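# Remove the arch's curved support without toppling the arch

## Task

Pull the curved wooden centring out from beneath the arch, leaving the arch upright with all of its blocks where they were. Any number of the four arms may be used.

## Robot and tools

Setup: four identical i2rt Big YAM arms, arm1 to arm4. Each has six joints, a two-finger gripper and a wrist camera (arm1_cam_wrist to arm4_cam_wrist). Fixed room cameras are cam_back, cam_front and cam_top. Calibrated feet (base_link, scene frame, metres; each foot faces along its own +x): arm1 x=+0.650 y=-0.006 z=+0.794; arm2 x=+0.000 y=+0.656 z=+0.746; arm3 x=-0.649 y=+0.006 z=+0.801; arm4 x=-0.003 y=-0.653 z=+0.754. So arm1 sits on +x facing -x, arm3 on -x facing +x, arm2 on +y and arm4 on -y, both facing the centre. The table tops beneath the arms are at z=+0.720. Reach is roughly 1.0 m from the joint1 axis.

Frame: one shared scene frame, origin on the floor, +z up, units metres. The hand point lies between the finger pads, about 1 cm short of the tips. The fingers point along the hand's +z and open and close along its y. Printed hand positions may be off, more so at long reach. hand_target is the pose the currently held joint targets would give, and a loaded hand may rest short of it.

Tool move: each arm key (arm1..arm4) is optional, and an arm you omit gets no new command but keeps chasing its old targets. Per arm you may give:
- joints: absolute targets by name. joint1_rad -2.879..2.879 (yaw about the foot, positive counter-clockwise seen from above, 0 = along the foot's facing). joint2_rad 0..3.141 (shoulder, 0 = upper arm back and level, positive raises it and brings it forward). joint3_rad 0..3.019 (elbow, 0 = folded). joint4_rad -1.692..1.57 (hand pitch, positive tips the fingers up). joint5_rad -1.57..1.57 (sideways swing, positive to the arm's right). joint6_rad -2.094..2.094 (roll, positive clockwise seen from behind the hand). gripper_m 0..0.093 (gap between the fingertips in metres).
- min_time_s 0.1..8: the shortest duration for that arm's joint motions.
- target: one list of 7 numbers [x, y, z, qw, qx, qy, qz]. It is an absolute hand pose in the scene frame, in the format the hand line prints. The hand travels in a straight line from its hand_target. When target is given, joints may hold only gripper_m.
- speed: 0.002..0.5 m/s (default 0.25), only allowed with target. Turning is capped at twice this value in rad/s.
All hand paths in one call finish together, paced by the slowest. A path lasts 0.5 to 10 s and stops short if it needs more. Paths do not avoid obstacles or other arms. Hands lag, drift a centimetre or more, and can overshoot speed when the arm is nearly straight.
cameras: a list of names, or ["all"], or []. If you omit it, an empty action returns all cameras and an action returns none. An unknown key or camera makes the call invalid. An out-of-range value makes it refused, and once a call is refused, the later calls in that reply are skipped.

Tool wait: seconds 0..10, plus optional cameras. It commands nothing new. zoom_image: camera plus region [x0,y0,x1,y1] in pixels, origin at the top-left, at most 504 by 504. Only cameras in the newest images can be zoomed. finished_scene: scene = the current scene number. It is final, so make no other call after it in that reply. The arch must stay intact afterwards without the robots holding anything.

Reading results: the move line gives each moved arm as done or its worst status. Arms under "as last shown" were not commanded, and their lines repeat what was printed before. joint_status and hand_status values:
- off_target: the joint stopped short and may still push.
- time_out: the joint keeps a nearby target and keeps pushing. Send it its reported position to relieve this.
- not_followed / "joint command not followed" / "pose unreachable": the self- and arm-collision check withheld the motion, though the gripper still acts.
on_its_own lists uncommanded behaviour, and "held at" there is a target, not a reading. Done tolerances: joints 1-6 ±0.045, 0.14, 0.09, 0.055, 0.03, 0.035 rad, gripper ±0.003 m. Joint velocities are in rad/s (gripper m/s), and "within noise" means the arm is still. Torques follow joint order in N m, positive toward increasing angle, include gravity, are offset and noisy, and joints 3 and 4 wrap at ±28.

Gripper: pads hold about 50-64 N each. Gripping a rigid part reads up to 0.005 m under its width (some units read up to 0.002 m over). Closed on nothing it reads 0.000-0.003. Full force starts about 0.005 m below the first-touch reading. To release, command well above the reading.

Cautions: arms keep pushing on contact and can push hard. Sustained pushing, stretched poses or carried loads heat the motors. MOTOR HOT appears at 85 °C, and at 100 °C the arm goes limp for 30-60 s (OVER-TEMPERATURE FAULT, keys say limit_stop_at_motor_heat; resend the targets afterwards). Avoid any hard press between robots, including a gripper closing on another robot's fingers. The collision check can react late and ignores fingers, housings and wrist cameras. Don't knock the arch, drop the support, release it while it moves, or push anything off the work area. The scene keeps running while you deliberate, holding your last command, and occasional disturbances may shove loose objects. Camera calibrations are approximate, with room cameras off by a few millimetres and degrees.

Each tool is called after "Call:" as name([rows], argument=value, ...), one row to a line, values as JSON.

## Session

Call:
move(cameras=["cam_top","cam_back","cam_front","arm1_cam_wrist","arm3_cam_wrist"])

Scene clock: 0.00 s.
Joint torques (N m): no reading
Motor temperatures (°C): arm1=[36 33 35 30 28 30 31] | arm2=[36 31 32 31 33 28 28] | arm3=[30 38 34 31 29 29 34] | arm4=[33 32 32 35 32 27 33]
Heat: arm1: hottest joint1_rad 36 °C; arm2: hottest joint1_rad 36 °C; arm3: hottest joint2_rad 38 °C; arm4: hottest joint4_rad 35 °C.
Joint velocities: within noise
arm1.joint_positions: joint1_rad=-0.792 joint2_rad=+0.597 joint3_rad=+1.317 joint4_rad=-1.235 joint5_rad=+0.036 joint6_rad=+0.139 gripper_m=+0.09396
arm1.joint_status: not commanded
arm1.hand: x=+0.4866 y=+0.1760 z=+1.3259 quat_wxyz=(-0.185, +0.761, -0.404, -0.473) (m; scene frame)
arm1.hand_target: x=+0.4882 y=+0.1742 z=+1.3369 quat_wxyz=(-0.188, +0.755, -0.401, -0.483) (m; scene frame)
arm1.hand_status: not commanded
arm2.joint_positions: joint1_rad=+0.031 joint2_rad=+0.603 joint3_rad=+1.457 joint4_rad=-1.387 joint5_rad=-0.263 joint6_rad=+0.761 gripper_m=+0.09396
arm2.joint_status: not commanded
arm2.hand: x=+0.0421 y=+0.4486 z=+1.3126 quat_wxyz=(-0.497, -0.768, -0.393, +0.094) (m; scene frame)
arm2.hand_target: x=+0.0421 y=+0.4516 z=+1.3209 quat_wxyz=(-0.505, -0.763, -0.391, +0.098) (m; scene frame)
arm2.hand_status: not commanded
arm3.joint_positions: joint1_rad=+0.554 joint2_rad=+0.643 joint3_rad=+1.438 joint4_rad=-1.241 joint5_rad=+0.294 joint6_rad=+0.554 gripper_m=+0.09396
arm3.joint_status: not commanded
arm3.hand: x=-0.4138 y=+0.1037 z=+1.3791 quat_wxyz=(-0.507, -0.061, -0.841, -0.178) (m; scene frame)
arm3.hand_target: x=-0.4167 y=+0.1018 z=+1.3926 quat_wxyz=(-0.517, -0.063, -0.833, -0.186) (m; scene frame)
arm3.hand_status: not commanded
arm4.joint_positions: joint1_rad=-0.454 joint2_rad=+0.631 joint3_rad=+1.450 joint4_rad=-1.565 joint5_rad=-0.075 joint6_rad=-0.150 gripper_m=+0.09396
arm4.joint_status: not commanded
arm4.hand: x=+0.0668 y=-0.4724 z=+1.2759 quat_wxyz=(-0.346, +0.552, -0.728, -0.214) (m; scene frame)
arm4.hand_target: x=+0.0658 y=-0.4742 z=+1.2836 quat_wxyz=(-0.354, +0.550, -0.724, -0.218) (m; scene frame)
arm4.hand_status: not commanded
pictures: arm1_cam_wrist, arm3_cam_wrist, cam_back, cam_front, cam_top
camera_calibration:
arm1_cam_wrist: T_world_to_cam=[[0.797319, 0.596147, -0.0942867, -0.368986], [0.509163, -0.748247, -0.4253, 0.451023], [-0.324091, 0.291093, -0.900128, 1.42768], [0, 0, 0, 1]] pos_world=[0.527254, 0.141859, 1.44212]
arm3_cam_wrist: T_world_to_cam=[[0.0879263, -0.924112, -0.371868, 0.64589], [-0.911985, 0.0754847, -0.403218, 0.172778], [0.400689, 0.374592, -0.83614, 1.40781], [0, 0, 0, 1]] pos_world=[-0.463312, 0.0564809, 1.48697]

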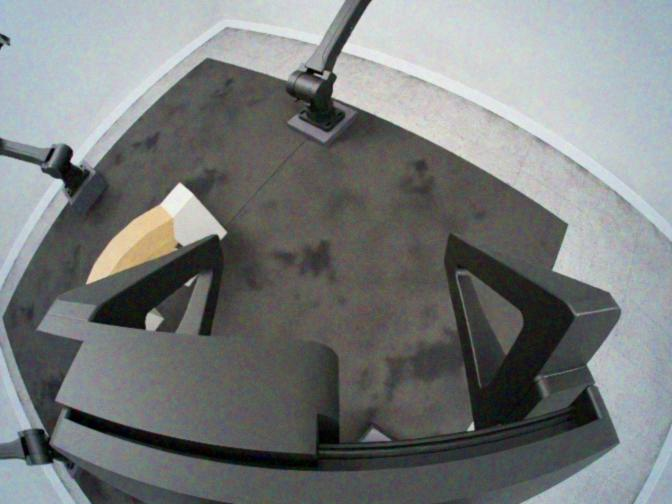

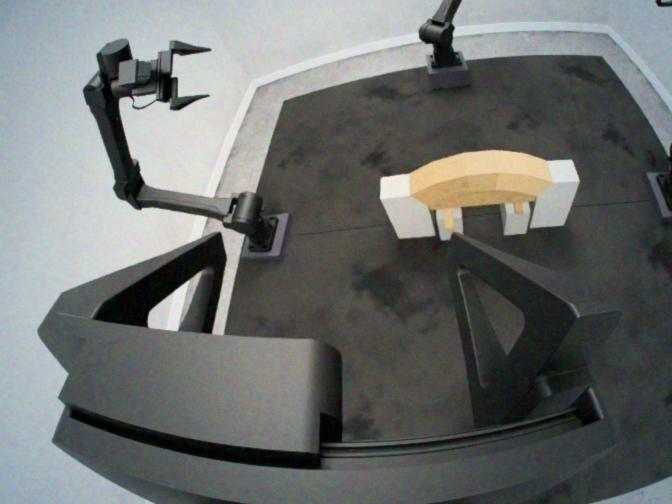

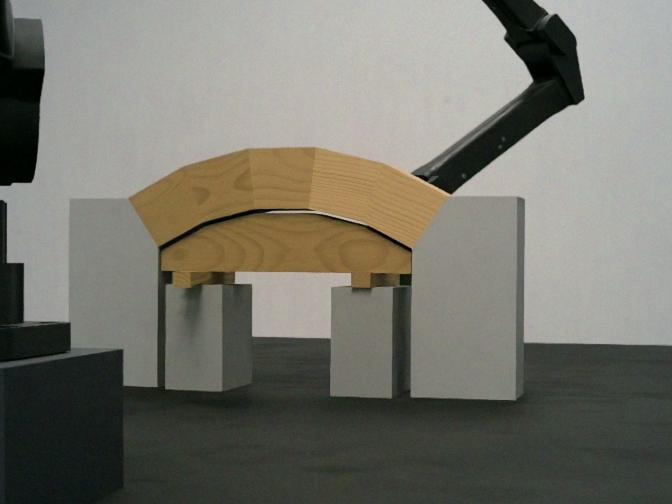

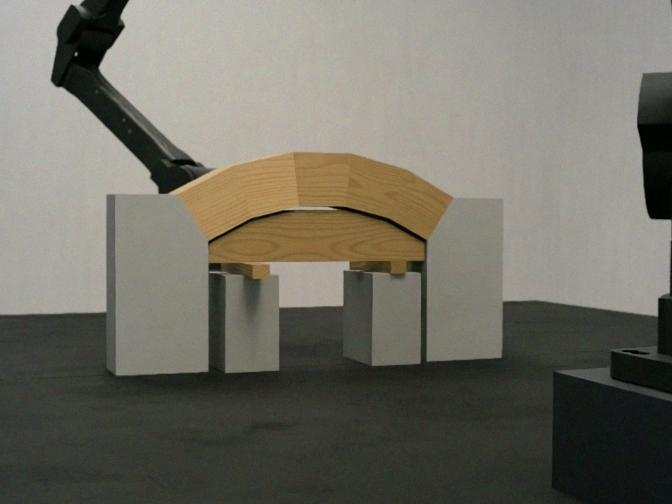

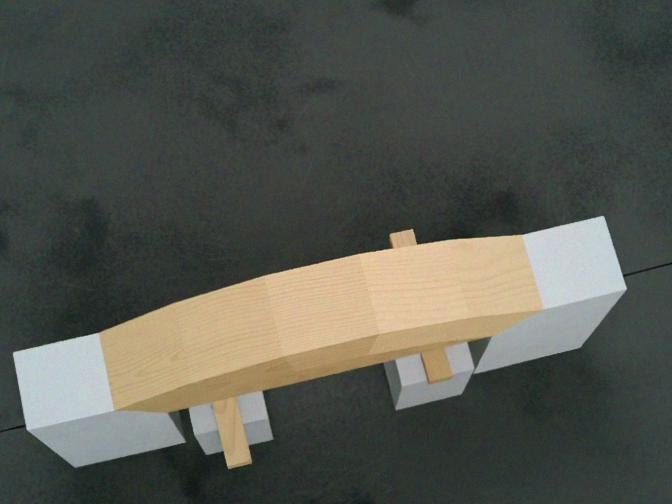

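Call:
zoom_image(camera="cam_front", region=[180, 220, 450, 330])

Call:
zoom_image(camera="cam_back", region=[140, 230, 440, 340])

Call:
zoom_image(camera="cam_top", region=[160, 210, 500, 480])

Scaled by 1.867 from the camera's 672x504 image, which has a finer 960x720 frame.

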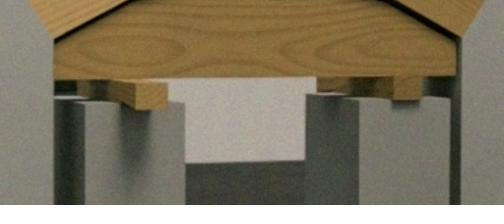

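Scaled by 1.680 from the camera's 672x504 image, which has a finer 960x720 frame.

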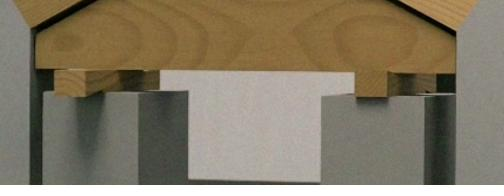

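Scaled by 1.482 from the camera's 672x504 image, which has a finer 960x720 frame.

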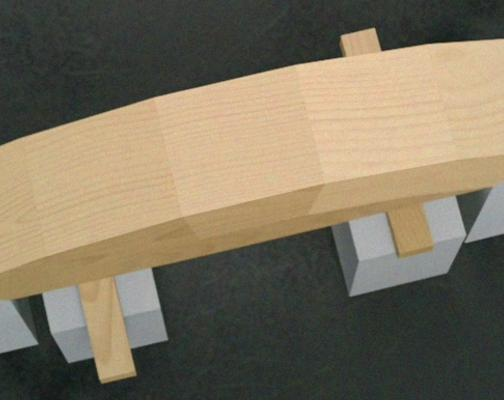

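Call:
move(arm1={"target":[0.125,-0.1,0.845,0,0.7071,0,-0.7071],"speed":0.35,"joints":{"gripper_m":0.06}}, arm3={"target":[-0.2,0.076,0.835,0.7071,0,0.7071,0],"speed":0.35,"joints":{"gripper_m":0.06}}, cameras=["arm1_cam_wrist","arm3_cam_wrist","cam_top"])

Scene clock: 5.17 s.
Joint torques (N m): arm1=[-0.73 -9.99 2.97 3.58 -0.11 -0.25] | arm2=[1.26 3.96 9.36 2.25 -0.02 -0.05] | arm3=[-1.2 -8.88 1.74 2.26 -0.04 -0.03] | arm4=[-0.67 4.13 8.58 2.22 -0.02 0.01]
Motor temperatures (°C): arm1=[36 33 36 30 28 30 31] | arm2=[36 31 32 31 32 28 28] | arm3=[30 38 35 31 29 29 34] | arm4=[33 32 32 35 32 27 33]
Heat: arm1: hottest joint1_rad 36 °C; arm2: hottest joint1_rad 36 °C; arm3: hottest joint2_rad 38 °C; arm4: hottest joint4_rad 35 °C.
move: arm1 done; arm3 off_target
Joint velocities: within noise
arm1.joint_positions: joint1_rad=+0.291 joint2_rad=+2.038 joint3_rad=+0.549 joint4_rad=+1.467 joint5_rad=+0.264 joint6_rad=+0.023 gripper_m=+0.06009
arm1.joint_status: all done
arm1.hand: x=+0.1310 y=-0.1005 z=+0.8470 quat_wxyz=(+0.003, +0.714, -0.002, -0.701) (m; scene frame)
arm1.hand_target: x=+0.1252 y=-0.1000 z=+0.8451 quat_wxyz=(+0.000, +0.707, +0.000, -0.707) (m; scene frame)
arm1.hand_status: done (0.006 m and 1.1 deg from the pose sent, 0.662 m and 58.5 deg at the start)
arm2, arm4: as last shown
arm3.joint_positions: joint1_rad=+0.229 joint2_rad=+1.999 joint3_rad=+0.342 joint4_rad=+1.536 joint5_rad=+0.270 joint6_rad=+0.043 gripper_m=+0.06009
arm3.joint_status: all done
arm3.hand: x=-0.2044 y=+0.0791 z=+0.8341 quat_wxyz=(-0.662, -0.004, -0.750, +0.000) (m; scene frame)
arm3.hand_target: x=-0.1998 y=+0.0760 z=+0.8355 quat_wxyz=(-0.668, -0.004, -0.744, +0.004) (m; scene frame)
arm3.hand_status: off_target (0.006 m and 7.1 deg from the pose sent, 0.585 m and 35.2 deg at the start; pose on its path clipped on 6 of 94 steps; a joint's target at an end of its range on 27 of 94 steps)
pictures: arm1_cam_wrist, arm3_cam_wrist, cam_top
camera_calibration:
arm1_cam_wrist: T_world_to_cam=[[0.0128422, 0.99989, -0.00736398, 0.103867], [0.59573, -0.0135658, -0.80307, 0.60392], [-0.803082, 0.00592627, -0.595839, 0.738212], [0, 0, 0, 1]] pos_world=[0.231737, -0.100038, 0.92561]
arm3_cam_wrist: T_world_to_cam=[[0.00717386, -0.999919, -0.0104997, 0.0902229], [-0.703092, 0.00242255, -0.711094, 0.451141], [0.711062, 0.0124835, -0.703018, 0.858556], [0, 0, 0, 1]] pos_world=[-0.29394, 0.0784049, 0.925331]

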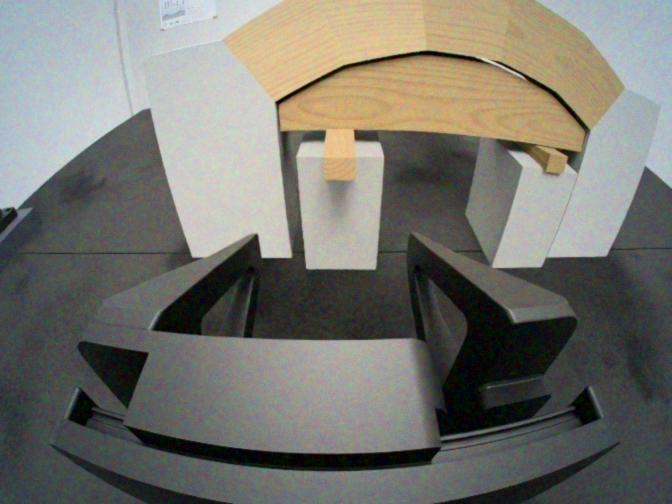

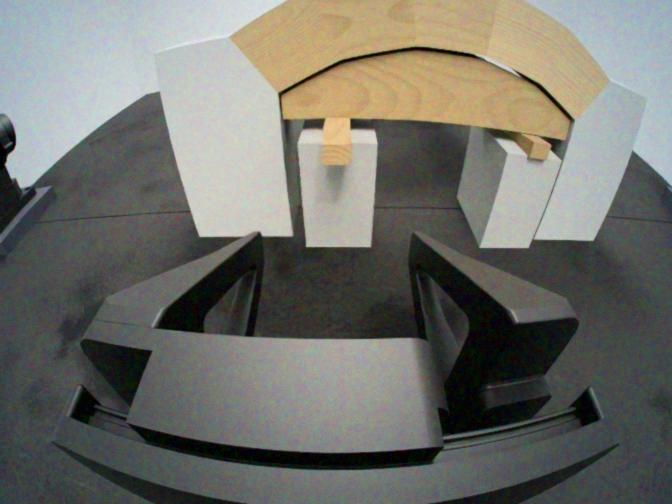

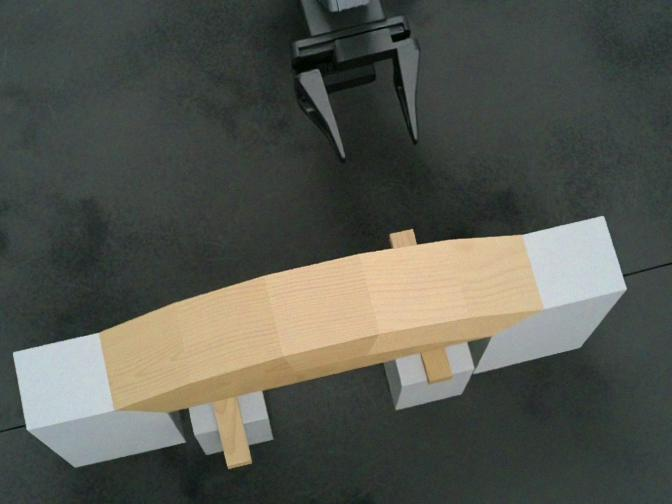

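Call:
move(arm1={"target":[0.052,-0.098,0.845,0,0.7071,0,-0.7071],"speed":0.15,"joints":{"gripper_m":0.06}}, arm3={"target":[-0.108,0.0755,0.822,0.7071,0,0.7071,0],"speed":0.15,"joints":{"gripper_m":0.06}}, cameras=["arm1_cam_wrist","arm3_cam_wrist","cam_top","cam_back","cam_front"])

Scene clock: 7.10 s.
Joint torques (N m): arm1=[-1.44 -11.75 4.6 1.66 -0.11 -0.24] | arm2=[1.14 3.72 9.39 2.24 -0.03 -0.06] | arm3=[-1.08 -11.69 3.33 2.14 -0.02 -0.02] | arm4=[-0.73 3.9 8.68 2.07 0 0.04]
Motor temperatures (°C): arm1=[36 34 36 30 28 30 31] | arm2=[36 31 32 31 32 28 28] | arm3=[30 38 35 31 29 29 34] | arm4=[33 32 32 35 32 27 33]
Heat: arm1: hottest joint1_rad 36 °C; arm2: hottest joint1_rad 36 °C; arm3: hottest joint2_rad 38 °C; arm4: hottest joint4_rad 35 °C.
move: arm1 off_target; arm3 done
Joint velocities: within noise
arm1.joint_positions: joint1_rad=+0.251 joint2_rad=+2.074 joint3_rad=+0.735 joint4_rad=+1.352 joint5_rad=+0.216 joint6_rad=+0.022 gripper_m=+0.06009
arm1.joint_status: all done
arm1.hand: x=+0.0616 y=-0.1030 z=+0.8564 quat_wxyz=(+0.009, +0.701, -0.002, -0.713) (m; scene frame)
arm1.hand_target: x=+0.0527 y=-0.0979 z=+0.8451 quat_wxyz=(+0.000, +0.707, +0.000, -0.707) (m; scene frame)
arm1.hand_status: off_target (0.016 m and 1.4 deg from the pose sent, 0.079 m and 1.2 deg at the start)
arm2, arm4: as last shown
arm3.joint_positions: joint1_rad=+0.159 joint2_rad=+2.149 joint3_rad=+0.601 joint4_rad=+1.536 joint5_rad=+0.192 joint6_rad=+0.015 gripper_m=+0.06009
arm3.joint_status: all done
arm3.hand: x=-0.1136 y=+0.0790 z=+0.8219 quat_wxyz=(-0.700, +0.000, -0.714, -0.004) (m; scene frame)
arm3.hand_target: x=-0.1082 y=+0.0754 z=+0.8220 quat_wxyz=(-0.707, +0.000, -0.707, +0.000) (m; scene frame)
arm3.hand_status: done (0.007 m and 1.2 deg from the pose sent, 0.097 m and 7.1 deg at the start; a joint's target at an end of its range on 21 of 39 steps)
pictures: arm1_cam_wrist, arm3_cam_wrist, cam_back, cam_front, cam_top
camera_calibration:
arm1_cam_wrist: T_world_to_cam=[[0.00401775, 0.999867, -0.0158133, 0.115163], [0.567702, -0.0152987, -0.823092, 0.671394], [-0.823224, -0.00567026, -0.567688, 0.664066], [0, 0, 0, 1]] pos_world=[0.165061, -0.101111, 0.931423]
arm3_cam_wrist: T_world_to_cam=[[0.0195605, -0.999747, -0.0111384, 0.0911844], [-0.625093, -0.00353408, -0.780542, 0.57271], [0.780305, 0.0222303, -0.625004, 0.728376], [0, 0, 0, 1]] pos_world=[-0.212142, 0.0769932, 0.903278]

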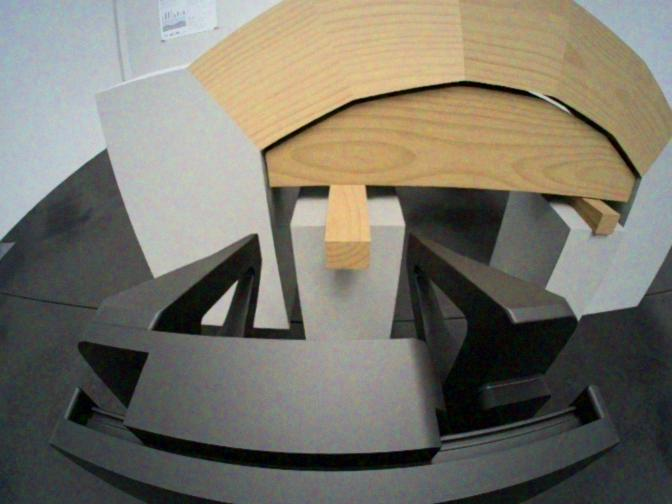

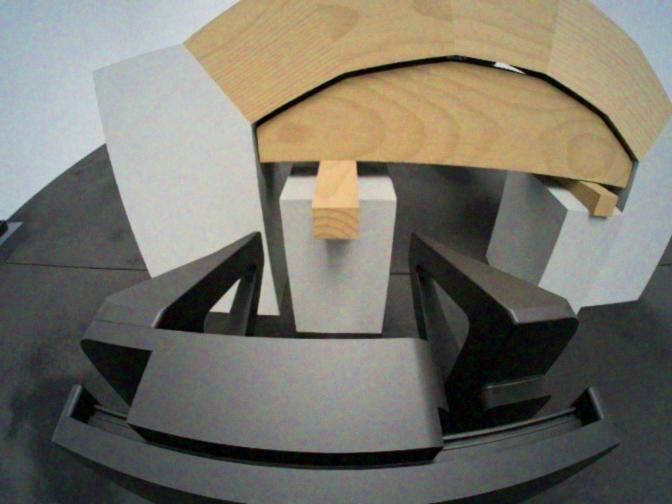

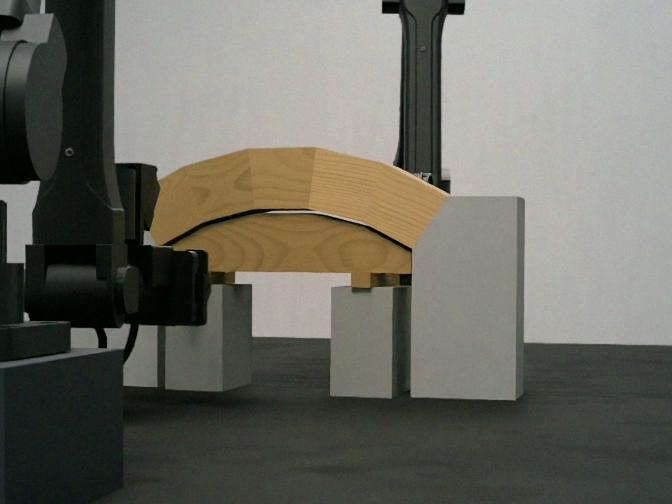

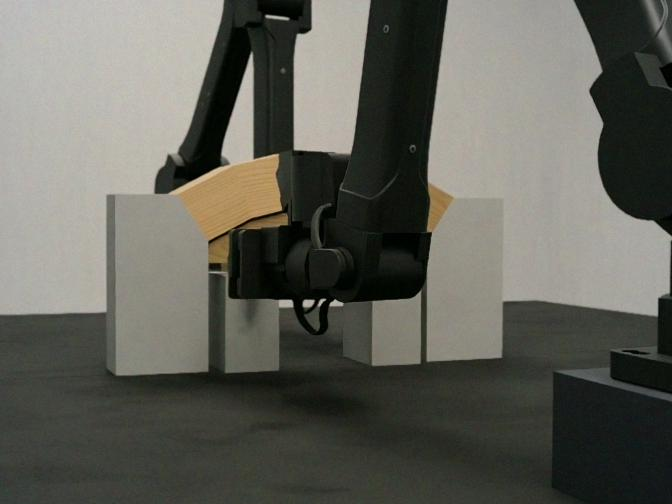

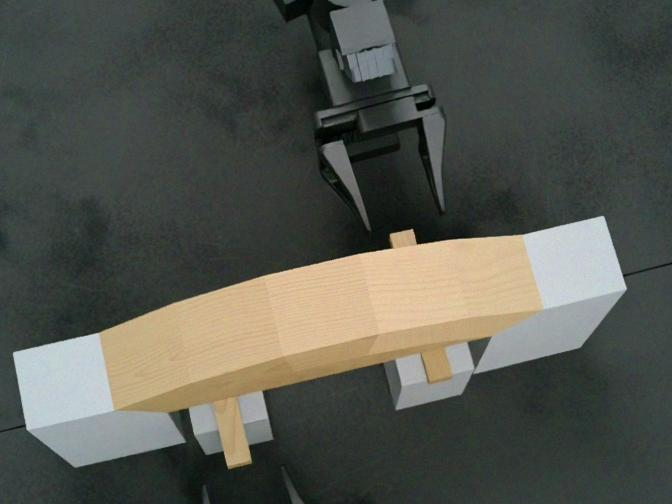

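Call:
move(arm1={"target":[0.025,-0.092,0.842,0,0.7071,0,-0.7071],"speed":0.06,"joints":{"gripper_m":0.06}}, arm3={"target":[-0.08,0.074,0.828,0.7071,0,0.7071,0],"speed":0.06,"joints":{"gripper_m":0.06}}, cameras=["arm1_cam_wrist","arm3_cam_wrist","cam_top"])

Scene clock: 8.70 s.
Joint torques (N m): arm1=[-1.38 -12.75 5.04 1.66 -0.11 -0.23] | arm2=[1.26 3.72 9.35 2.3 -0.01 -0.06] | arm3=[-1.08 -13.45 4.22 0.96 -0.02 -0.02] | arm4=[-1.03 3.55 8.61 2.17 0.01 0.04]
Motor temperatures (°C): arm1=[36 34 36 30 28 30 31] | arm2=[36 31 33 31 32 28 28] | arm3=[30 38 35 31 29 29 34] | arm4=[33 32 32 35 32 27 33]
Heat: arm1: hottest joint1_rad 36 °C; arm2: hottest joint1_rad 36 °C; arm3: hottest joint2_rad 38 °C; arm4: hottest joint4_rad 35 °C.
move: arm1 off_target; arm3 done
Joint velocities: within noise
arm1.joint_positions: joint1_rad=+0.225 joint2_rad=+2.102 joint3_rad=+0.807 joint4_rad=+1.307 joint5_rad=+0.191 joint6_rad=+0.022 gripper_m=+0.06009
arm1.joint_status: all done
arm1.hand: x=+0.0351 y=-0.0974 z=+0.8536 quat_wxyz=(+0.009, +0.702, -0.002, -0.713) (m; scene frame)
arm1.hand_target: x=+0.0259 y=-0.0919 z=+0.8420 quat_wxyz=(+0.000, +0.707, +0.000, -0.707) (m; scene frame)
arm1.hand_status: off_target (0.016 m and 1.4 deg from the pose sent, 0.041 m and 1.4 deg at the start)
arm2, arm4: as last shown
arm3.joint_positions: joint1_rad=+0.143 joint2_rad=+2.149 joint3_rad=+0.666 joint4_rad=+1.481 joint5_rad=+0.175 joint6_rad=+0.015 gripper_m=+0.06009
arm3.joint_status: all done
arm3.hand: x=-0.0883 y=+0.0776 z=+0.8256 quat_wxyz=(-0.704, -0.001, -0.711, -0.005) (m; scene frame)
arm3.hand_target: x=-0.0801 y=+0.0740 z=+0.8282 quat_wxyz=(-0.707, +0.000, -0.707, +0.000) (m; scene frame)
arm3.hand_status: done (0.009 m and 0.8 deg from the pose sent, 0.035 m and 1.2 deg at the start)
pictures: arm1_cam_wrist, arm3_cam_wrist, cam_top
camera_calibration:
arm1_cam_wrist: T_world_to_cam=[[0.00404802, 0.999875, -0.0153109, 0.10916], [0.568243, -0.0148988, -0.822726, 0.684065], [-0.822851, -0.00536991, -0.568232, 0.641207], [0, 0, 0, 1]] pos_world=[0.138461, -0.0955114, 0.928824]
arm3_cam_wrist: T_world_to_cam=[[0.0201213, -0.999713, -0.0130169, 0.0909342], [-0.617158, -0.00217648, -0.786836, 0.597191], [0.786582, 0.0238657, -0.617025, 0.704825], [0, 0, 0, 1]] pos_world=[-0.187671, 0.0753868, 0.905969]

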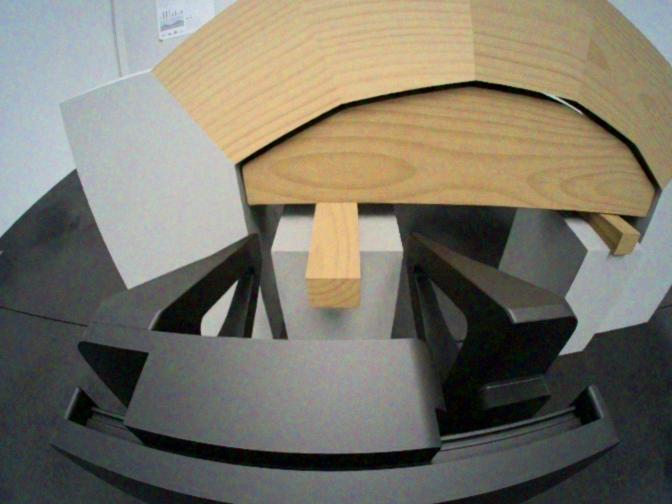

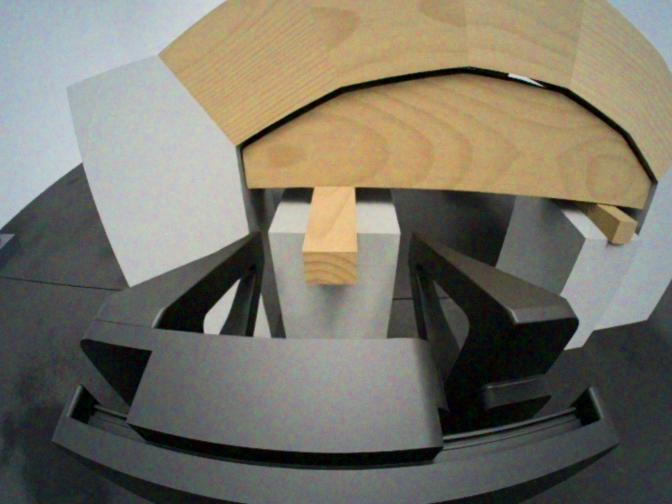

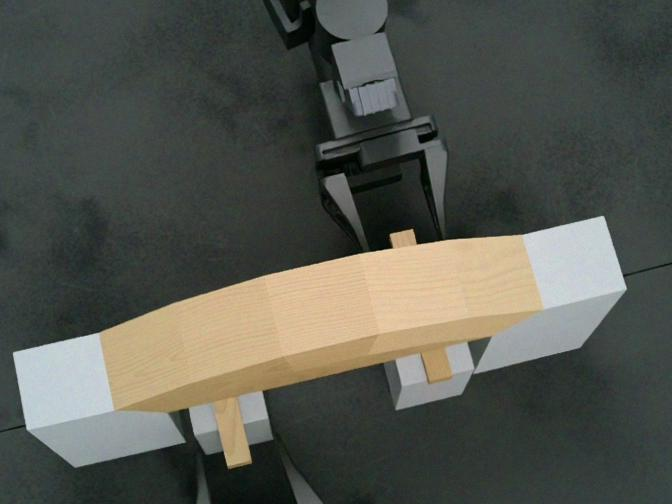

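Call:
move(arm1={"joints":{"gripper_m":0.012}}, arm3={"joints":{"gripper_m":0.012}}, cameras=["arm1_cam_wrist","arm3_cam_wrist"])

Scene clock: 9.57 s.
Joint torques (N m): arm1=[-1.32 -12.69 5.01 1.66 -0.12 -0.2] | arm2=[1.14 3.6 9.35 2.33 0 -0.06] | arm3=[-0.97 -13.33 4.22 0.99 0.01 -0.01] | arm4=[-0.91 4.25 8.54 2.13 -0.01 0.02]
Motor temperatures (°C): arm1=[36 34 36 30 28 30 31] | arm2=[36 31 33 31 32 28 28] | arm3=[30 38 35 31 29 29 34] | arm4=[33 32 32 35 32 27 33]
Heat: arm1: hottest joint1_rad 36 °C; arm2: hottest joint1_rad 36 °C; arm3: hottest joint2_rad 38 °C; arm4: hottest joint4_rad 35 °C.
move: arm1 off_target; arm3 off_target
Joint velocities: within noise
arm1.joint_positions: joint1_rad=+0.225 joint2_rad=+2.102 joint3_rad=+0.808 joint4_rad=+1.307 joint5_rad=+0.191 joint6_rad=+0.019 gripper_m=+0.01758
arm1.joint_status: gripper_m off_target (ended at +0.01761, target +0.01200)
arm1.hand: x=+0.0350 y=-0.0974 z=+0.8537 quat_wxyz=(+0.008, +0.702, -0.001, -0.713) (m; scene frame)
arm1.hand_target: x=+0.0258 y=-0.0919 z=+0.8420 quat_wxyz=(+0.000, +0.707, +0.000, -0.707) (m; scene frame)
arm1.hand_status: not commanded
arm2, arm4: as last shown
arm3.joint_positions: joint1_rad=+0.143 joint2_rad=+2.149 joint3_rad=+0.666 joint4_rad=+1.481 joint5_rad=+0.174 joint6_rad=+0.012 gripper_m=+0.01767
arm3.joint_status: gripper_m off_target (ended at +0.01770, target +0.01200)
arm3.hand: x=-0.0883 y=+0.0777 z=+0.8256 quat_wxyz=(-0.704, +0.001, -0.711, -0.004) (m; scene frame)
arm3.hand_target: x=-0.0801 y=+0.0740 z=+0.8282 quat_wxyz=(-0.707, +0.000, -0.707, +0.000) (m; scene frame)
arm3.hand_status: not commanded
pictures: arm1_cam_wrist, arm3_cam_wrist
camera_calibration:
arm1_cam_wrist: T_world_to_cam=[[0.00451579, 0.999914, -0.0123052, 0.106611], [0.56821, -0.0126915, -0.822786, 0.684388], [-0.822871, -0.00327641, -0.568219, 0.641313], [0, 0, 0, 1]] pos_world=[0.138361, -0.0958142, 0.928823]
arm3_cam_wrist: T_world_to_cam=[[0.0208878, -0.999732, -0.00997406, 0.0886312], [-0.617127, -0.00504369, -0.786847, 0.597427], [0.786586, 0.0225907, -0.617067, 0.704955], [0, 0, 0, 1]] pos_world=[-0.18767, 0.0756953, 0.905972]

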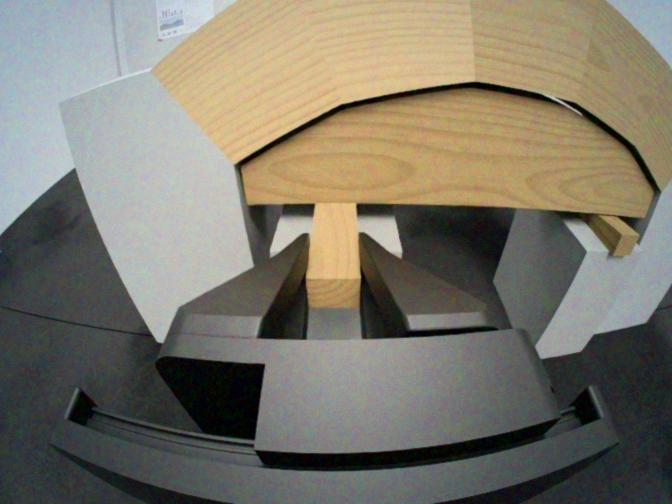

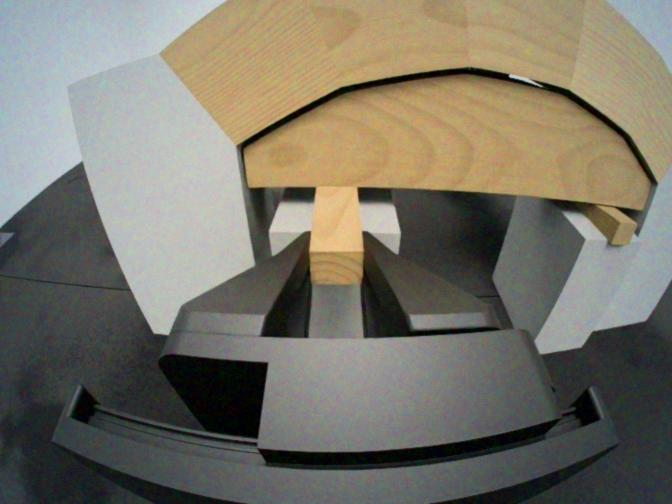

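Call:
move(arm1={"target":[0.06,-0.094,0.842,0,0.7071,0,-0.7071],"speed":0.05}, arm3={"target":[-0.115,0.076,0.828,0.7071,0,0.7071,0],"speed":0.05}, cameras=["arm1_cam_wrist","arm3_cam_wrist"])

Call:
move(arm1={"target":[0.13,-0.099,0.845,0,0.7071,0,-0.7071],"speed":0.1}, arm3={"target":[-0.185,0.080,0.828,0.7071,0,0.7071,0],"speed":0.1}, cameras=["arm1_cam_wrist","arm3_cam_wrist","cam_back"])

Scene clock: 11.07 s.
Joint torques (N m): arm1=[0.15 -14.15 1.35 2.55 0.15 -0.2] | arm2=[1.38 3.66 9.37 2.3 0 -0.07] | arm3=[0.5 -13.39 1.24 2.14 0.27 0.01] | arm4=[-1.2 3.78 8.57 2.07 0.01 0.05]
Motor temperatures (°C): arm1=[36 34 36 30 28 30 32] | arm2=[36 31 33 31 32 28 28] | arm3=[30 38 35 31 29 29 34] | arm4=[33 32 32 35 32 27 33]
Heat: arm1: hottest joint1_rad 36 °C; arm2: hottest joint1_rad 36 °C; arm3: hottest joint2_rad 38 °C; arm4: hottest joint4_rad 35 °C.
move: arm1 off_target; arm3 done
Joint velocities: within noise
arm1.joint_positions: joint1_rad=+0.225 joint2_rad=+2.102 joint3_rad=+0.760 joint4_rad=+1.357 joint5_rad=+0.204 joint6_rad=+0.018 gripper_m=+0.01758
arm1.joint_status: not commanded
arm1.hand: x=+0.0524 y=-0.0916 z=+0.8497 quat_wxyz=(+0.003, +0.701, -0.006, -0.714) (m; scene frame)
arm1.hand_target: x=+0.0599 y=-0.0940 z=+0.8420 quat_wxyz=(+0.000, +0.707, +0.000, -0.707) (m; scene frame)
arm1.hand_status: off_target (0.011 m and 1.3 deg from the pose sent, 0.028 m and 1.3 deg at the start)
arm2, arm4: as last shown
arm3.joint_positions: joint1_rad=+0.144 joint2_rad=+2.149 joint3_rad=+0.601 joint4_rad=+1.538 joint5_rad=+0.190 joint6_rad=+0.012 gripper_m=+0.01767
arm3.joint_status: not commanded
arm3.hand: x=-0.1124 y=+0.0712 z=+0.8225 quat_wxyz=(-0.701, -0.004, -0.713, +0.002) (m; scene frame)
arm3.hand_target: x=-0.1150 y=+0.0760 z=+0.8279 quat_wxyz=(-0.707, +0.000, -0.707, +0.000) (m; scene frame)
arm3.hand_status: done (0.008 m and 1.1 deg from the pose sent, 0.027 m and 0.8 deg at the start; a joint's target at an end of its range on 13 of 38 steps)
pictures: arm1_cam_wrist, arm3_cam_wrist
camera_calibration:
arm1_cam_wrist: T_world_to_cam=[[0.0169972, 0.999775, -0.0126653, 0.100287], [0.565817, -0.0200617, -0.824287, 0.672076], [-0.824356, 0.00684434, -0.566031, 0.652548], [0, 0, 0, 1]] pos_world=[0.155955, -0.0912473, 0.924616]
arm3_cam_wrist: T_world_to_cam=[[0.00629851, -0.999949, -0.00794834, 0.0792197], [-0.623232, 0.00229055, -0.782033, 0.574864], [0.782011, 0.00987931, -0.623186, 0.727532], [0, 0, 0, 1]] pos_world=[-0.211163, 0.0707113, 0.90358]

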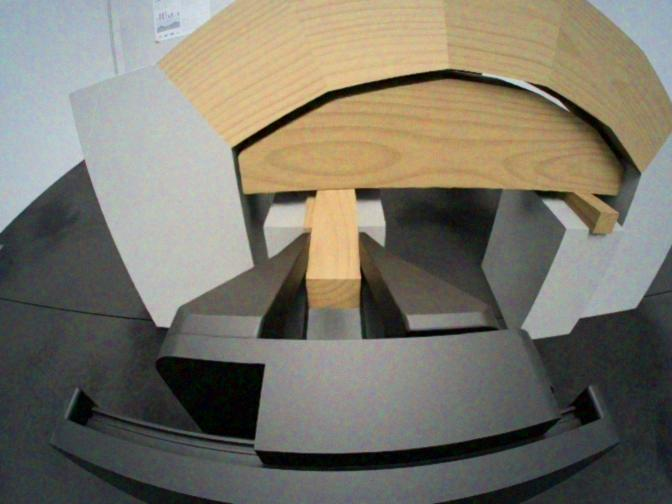

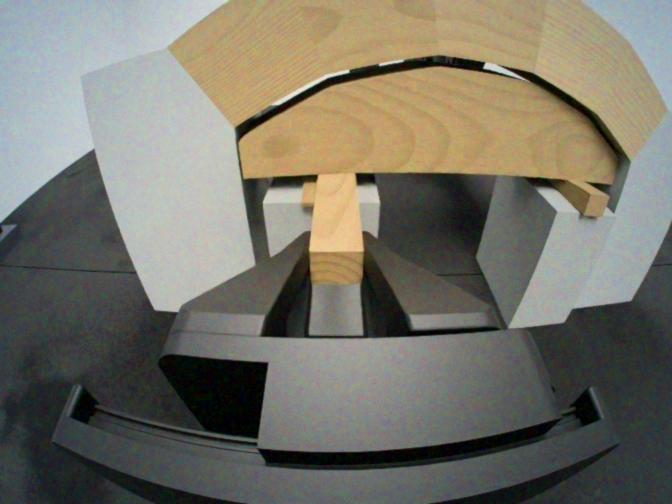

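Scene clock: 12.47 s.
Joint torques (N m): arm1=[0.67 -13.39 0.77 3.59 0.12 -0.19] | arm2=[1.14 3.72 9.35 2.26 -0.02 -0.07] | arm3=[0.67 -12.81 0.16 1.69 0.29 0.16] | arm4=[-1.55 4.19 8.69 2.07 -0.02 0.03]
Motor temperatures (°C): arm1=[36 34 36 30 28 30 32] | arm2=[36 31 33 31 32 28 28] | arm3=[30 38 35 31 29 29 34] | arm4=[33 32 32 35 32 27 33]
Heat: arm1: hottest joint1_rad 36 °C; arm2: hottest joint1_rad 36 °C; arm3: hottest joint2_rad 38 °C; arm4: hottest joint4_rad 35 °C.
move: arm1 off_target; arm3 off_target
Joint velocities: within noise
arm1.joint_positions: joint1_rad=+0.274 joint2_rad=+2.079 joint3_rad=+0.564 joint4_rad=+1.479 joint5_rad=+0.258 joint6_rad=+0.018 gripper_m=+0.01758
arm1.joint_status: not commanded
arm1.hand: x=+0.1270 y=-0.0931 z=+0.8335 quat_wxyz=(-0.003, +0.718, -0.004, -0.696) (m; scene frame)
arm1.hand_target: x=+0.1300 y=-0.0990 z=+0.8448 quat_wxyz=(+0.000, +0.707, +0.000, -0.707) (m; scene frame)
arm1.hand_status: off_target (0.013 m and 1.9 deg from the pose sent, 0.078 m and 1.3 deg at the start)
arm2, arm4: as last shown
arm3.joint_positions: joint1_rad=+0.206 joint2_rad=+2.075 joint3_rad=+0.407 joint4_rad=+1.548 joint5_rad=+0.259 joint6_rad=+0.021 gripper_m=+0.01767
arm3.joint_status: not commanded
arm3.hand: x=-0.1844 y=+0.0756 z=+0.8171 quat_wxyz=(-0.662, +0.000, -0.749, +0.011) (m; scene frame)
arm3.hand_target: x=-0.1846 y=+0.0801 z=+0.8283 quat_wxyz=(-0.672, -0.003, -0.741, +0.003) (m; scene frame)
arm3.hand_status: off_target (0.012 m and 7.2 deg from the pose sent, 0.073 m and 1.1 deg at the start; a joint's target at an end of its range on 42 of 42 steps)
pictures: arm1_cam_wrist, arm3_cam_wrist, cam_back
camera_calibration:
arm1_cam_wrist: T_world_to_cam=[[0.0239762, 0.999712, 0.00025818, 0.0886729], [0.605901, -0.0143259, -0.795411, 0.587837], [-0.795179, 0.0192273, -0.60607, 0.735708], [0, 0, 0, 1]] pos_world=[0.226723, -0.0943718, 0.91344]
arm3_cam_wrist: T_world_to_cam=[[-0.00113388, -0.999948, 0.0101775, 0.0680122], [-0.702408, -0.00644771, -0.711745, 0.454519], [0.711774, -0.00795582, -0.702364, 0.833533], [0, 0, 0, 1]] pos_world=[-0.273952, 0.0775706, 0.908253]

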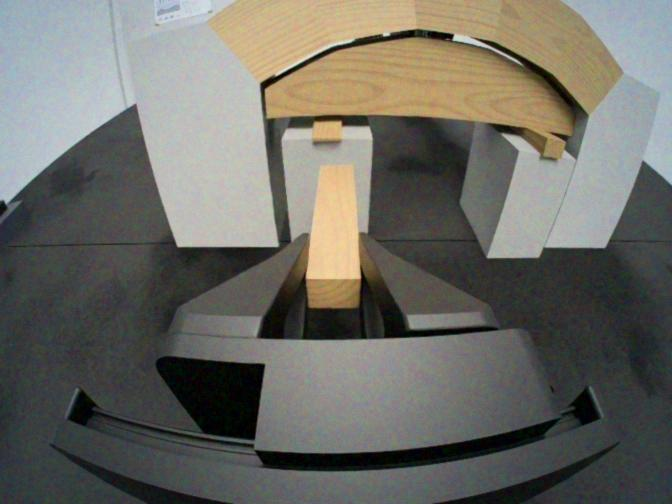

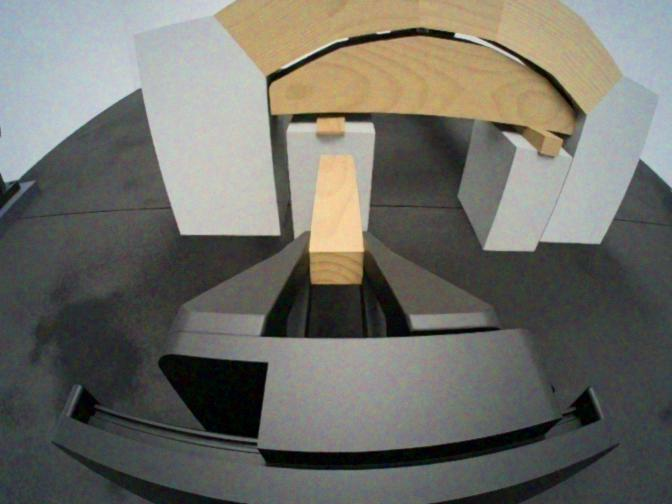

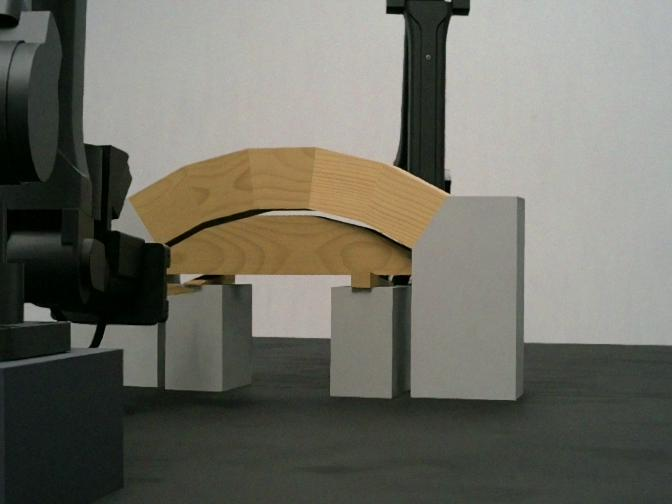

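Call:
move(arm1={"target":[0.28,-0.23,0.80,-0.1295,-0.8365,-0.224,0.483],"speed":0.3}, arm3={"target":[-0.28,0.23,0.785,0.483,-0.224,0.8365,0.1295],"speed":0.3}, cameras=["arm1_cam_wrist","arm3_cam_wrist"])

Call:
move(arm1={"target":[0.28,-0.23,0.768,-0.1295,-0.8365,-0.224,0.483],"speed":0.06}, arm3={"target":[-0.28,0.23,0.752,0.483,-0.224,0.8365,0.1295],"speed":0.06}, cameras=["arm1_cam_wrist","arm3_cam_wrist","cam_front","cam_back"])

Scene clock: 15.20 s.
Joint torques (N m): arm1=[0.73 -9.41 2.33 1.58 -0.11 -0.03] | arm2=[1.2 3.49 9.35 2.33 -0.01 -0.07] | arm3=[0.5 -10.87 3.88 0.95 -0.01 0.06] | arm4=[-0.56 3.9 8.51 2.09 -0.02 0.04]
Motor temperatures (°C): arm1=[36 34 36 30 28 30 32] | arm2=[36 31 33 31 32 28 28] | arm3=[30 38 35 31 29 29 35] | arm4=[33 32 33 35 32 27 33]
Heat: arm1: hottest joint1_rad 36 °C; arm2: hottest joint1_rad 36 °C; arm3: hottest joint2_rad 38 °C; arm4: hottest joint4_rad 35 °C.
move: arm1 done; arm3 off_target
Joint velocities: within noise
arm1.joint_positions: joint1_rad=+0.564 joint2_rad=+1.688 joint3_rad=+0.342 joint4_rad=+0.821 joint5_rad=+0.023 joint6_rad=+0.017 gripper_m=+0.01758
arm1.joint_status: not commanded
arm1.hand: x=+0.2764 y=-0.2246 z=+0.7956 quat_wxyz=(+0.123, +0.838, +0.220, -0.484) (m; scene frame)
arm1.hand_target: x=+0.2800 y=-0.2299 z=+0.7998 quat_wxyz=(+0.129, +0.837, +0.224, -0.483) (m; scene frame)
arm1.hand_status: done (0.008 m and 0.8 deg from the pose sent, 0.208 m and 41.4 deg at the start)
arm2, arm4: as last shown
arm3.joint_positions: joint1_rad=+0.511 joint2_rad=+1.790 joint3_rad=+0.321 joint4_rad=+0.926 joint5_rad=+0.033 joint6_rad=+0.021 gripper_m=+0.01767
arm3.joint_status: not commanded
arm3.hand: x=-0.2868 y=+0.2204 z=+0.7739 quat_wxyz=(-0.472, +0.221, -0.845, -0.122) (m; scene frame)
arm3.hand_target: x=-0.2803 y=+0.2298 z=+0.7850 quat_wxyz=(-0.483, +0.224, -0.837, -0.129) (m; scene frame)
arm3.hand_status: off_target (0.016 m and 1.9 deg from the pose sent, 0.184 m and 38.1 deg at the start)
pictures: arm1_cam_wrist, arm3_cam_wrist
camera_calibration:
arm1_cam_wrist: T_world_to_cam=[[-0.478207, 0.878143, 0.0135106, 0.317576], [0.797364, 0.440563, -0.412451, 0.209842], [-0.368144, -0.186464, -0.91088, 0.912358], [0, 0, 0, 1]] pos_world=[0.320426, -0.201204, 0.913307]
arm3_cam_wrist: T_world_to_cam=[[0.496657, -0.867891, -0.00986525, 0.342252], [-0.813294, -0.461383, -0.354512, 0.144705], [0.303126, 0.184094, -0.934999, 0.897782], [0, 0, 0, 1]] pos_world=[-0.324436, 0.198526, 0.894101]

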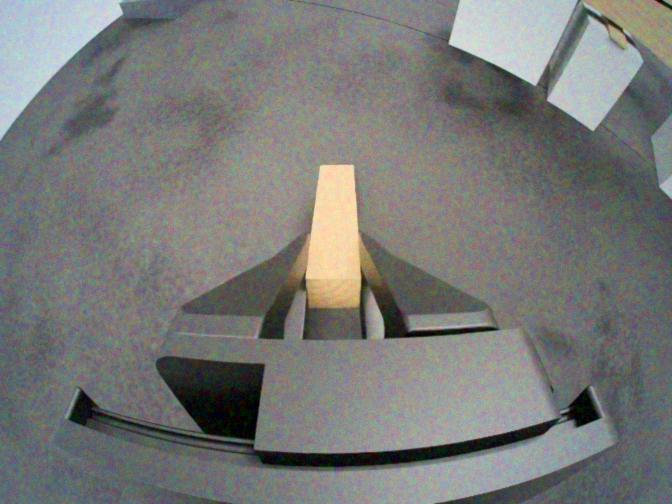

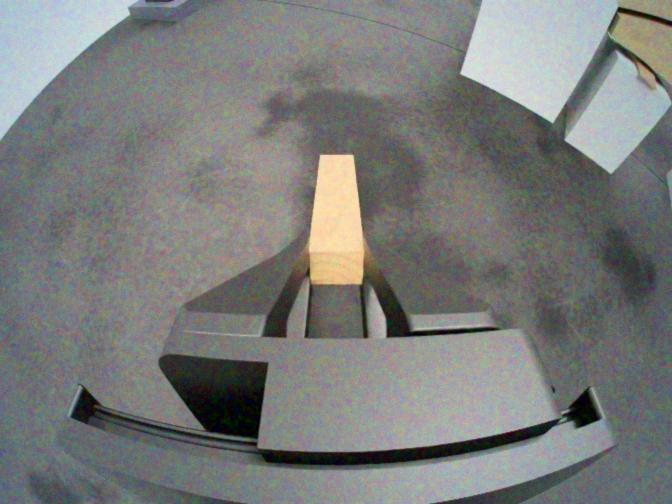

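Scene clock: 16.47 s.
Joint torques (N m): arm1=[0.67 -6.18 2.04 3.03 -0.07 -0.03] | arm2=[1.14 3.78 9.37 2.3 -0.02 -0.05] | arm3=[0.62 -8.06 2.61 1.88 -0.01 0.06] | arm4=[-1.08 4.13 8.59 2.02 0.02 0.03]
Motor temperatures (°C): arm1=[36 34 36 30 28 30 32] | arm2=[36 31 33 31 32 28 28] | arm3=[30 38 35 31 29 29 35] | arm4=[33 32 33 35 32 27 33]
Heat: arm1: hottest joint1_rad 36 °C; arm2: hottest joint1_rad 36 °C; arm3: hottest joint2_rad 38 °C; arm4: hottest joint4_rad 35 °C.
move: arm1 done; arm3 done
Joint velocities: within noise
arm1.joint_positions: joint1_rad=+0.565 joint2_rad=+1.803 joint3_rad=+0.342 joint4_rad=+0.945 joint5_rad=+0.023 joint6_rad=+0.017 gripper_m=+0.01758
arm1.joint_status: not commanded
arm1.hand: x=+0.2771 y=-0.2242 z=+0.7749 quat_wxyz=(+0.124, +0.836, +0.220, -0.487) (m; scene frame)
arm1.hand_target: x=+0.2802 y=-0.2297 z=+0.7681 quat_wxyz=(+0.129, +0.837, +0.224, -0.483) (m; scene frame)
arm1.hand_status: done (0.009 m and 0.9 deg from the pose sent, 0.028 m and 0.8 deg at the start)
arm2.joint_positions: joint1_rad=+0.031 joint2_rad=+0.603 joint3_rad=+1.457 joint4_rad=-1.387 joint5_rad=-0.263 joint6_rad=+0.761 gripper_m=+0.09396
arm2.joint_status: not commanded
arm2.hand: x=+0.0421 y=+0.4486 z=+1.3126 quat_wxyz=(-0.497, -0.768, -0.393, +0.094) (m; scene frame)
arm2.hand_target: x=+0.0421 y=+0.4516 z=+1.3209 quat_wxyz=(-0.505, -0.763, -0.391, +0.098) (m; scene frame)
arm2.hand_status: not commanded
arm3.joint_positions: joint1_rad=+0.511 joint2_rad=+1.919 joint3_rad=+0.341 joint4_rad=+1.055 joint5_rad=+0.033 joint6_rad=+0.021 gripper_m=+0.01767
arm3.joint_status: not commanded
arm3.hand: x=-0.2821 y=+0.2232 z=+0.7541 quat_wxyz=(-0.480, +0.219, -0.840, -0.125) (m; scene frame)
arm3.hand_target: x=-0.2802 y=+0.2299 z=+0.7520 quat_wxyz=(-0.483, +0.224, -0.837, -0.129) (m; scene frame)
arm3.hand_status: done (0.007 m and 0.9 deg from the pose sent, 0.025 m and 1.8 deg at the start)
arm4.joint_positions: joint1_rad=-0.454 joint2_rad=+0.631 joint3_rad=+1.450 joint4_rad=-1.565 joint5_rad=-0.075 joint6_rad=-0.150 gripper_m=+0.09396
arm4.joint_status: not commanded
arm4.hand: x=+0.0668 y=-0.4724 z=+1.2759 quat_wxyz=(-0.346, +0.552, -0.728, -0.214) (m; scene frame)
arm4.hand_target: x=+0.0658 y=-0.4742 z=+1.2836 quat_wxyz=(-0.354, +0.550, -0.724, -0.218) (m; scene frame)
arm4.hand_status: not commanded
pictures: arm1_cam_wrist, arm3_cam_wrist, cam_back, cam_front
camera_calibration:
arm1_cam_wrist: T_world_to_cam=[[-0.478529, 0.877973, 0.0131885, 0.318056], [0.794136, 0.439146, -0.420117, 0.207076], [-0.374643, -0.190565, -0.907374, 0.892012], [0, 0, 0, 1]] pos_world=[0.321939, -0.200195, 0.89219]
arm3_cam_wrist: T_world_to_cam=[[0.496851, -0.867771, -0.0105961, 0.34277], [-0.80692, -0.457448, -0.373659, 0.1582], [0.319403, 0.194203, -0.927506, 0.873929], [0, 0, 0, 1]] pos_world=[-0.321786, 0.200094, 0.873319]

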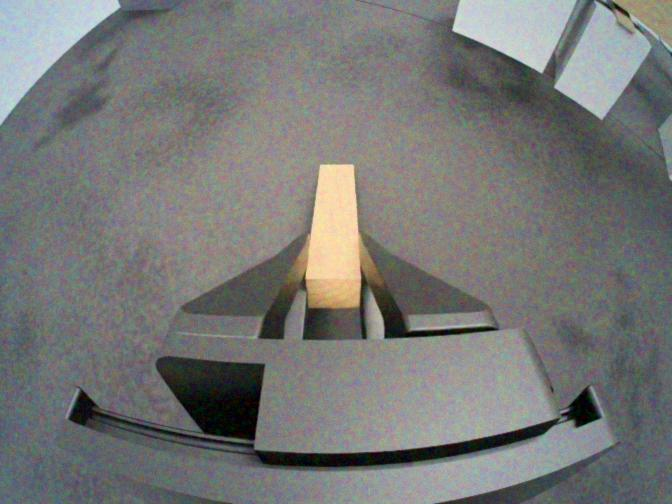

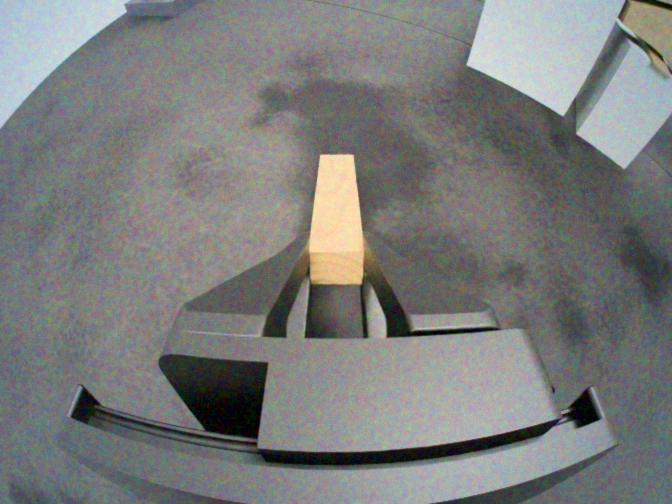

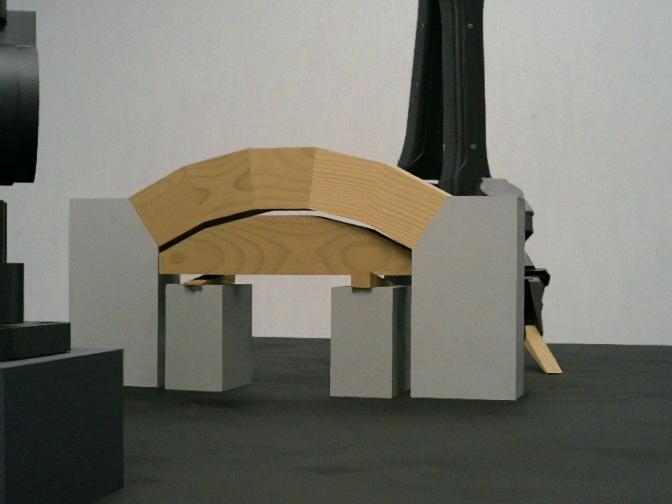

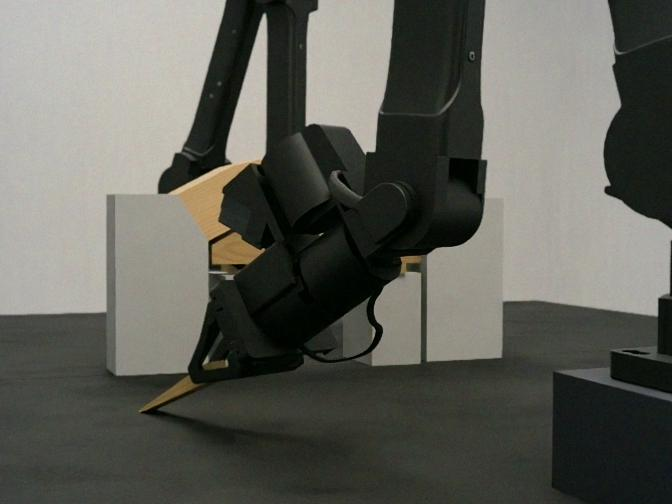

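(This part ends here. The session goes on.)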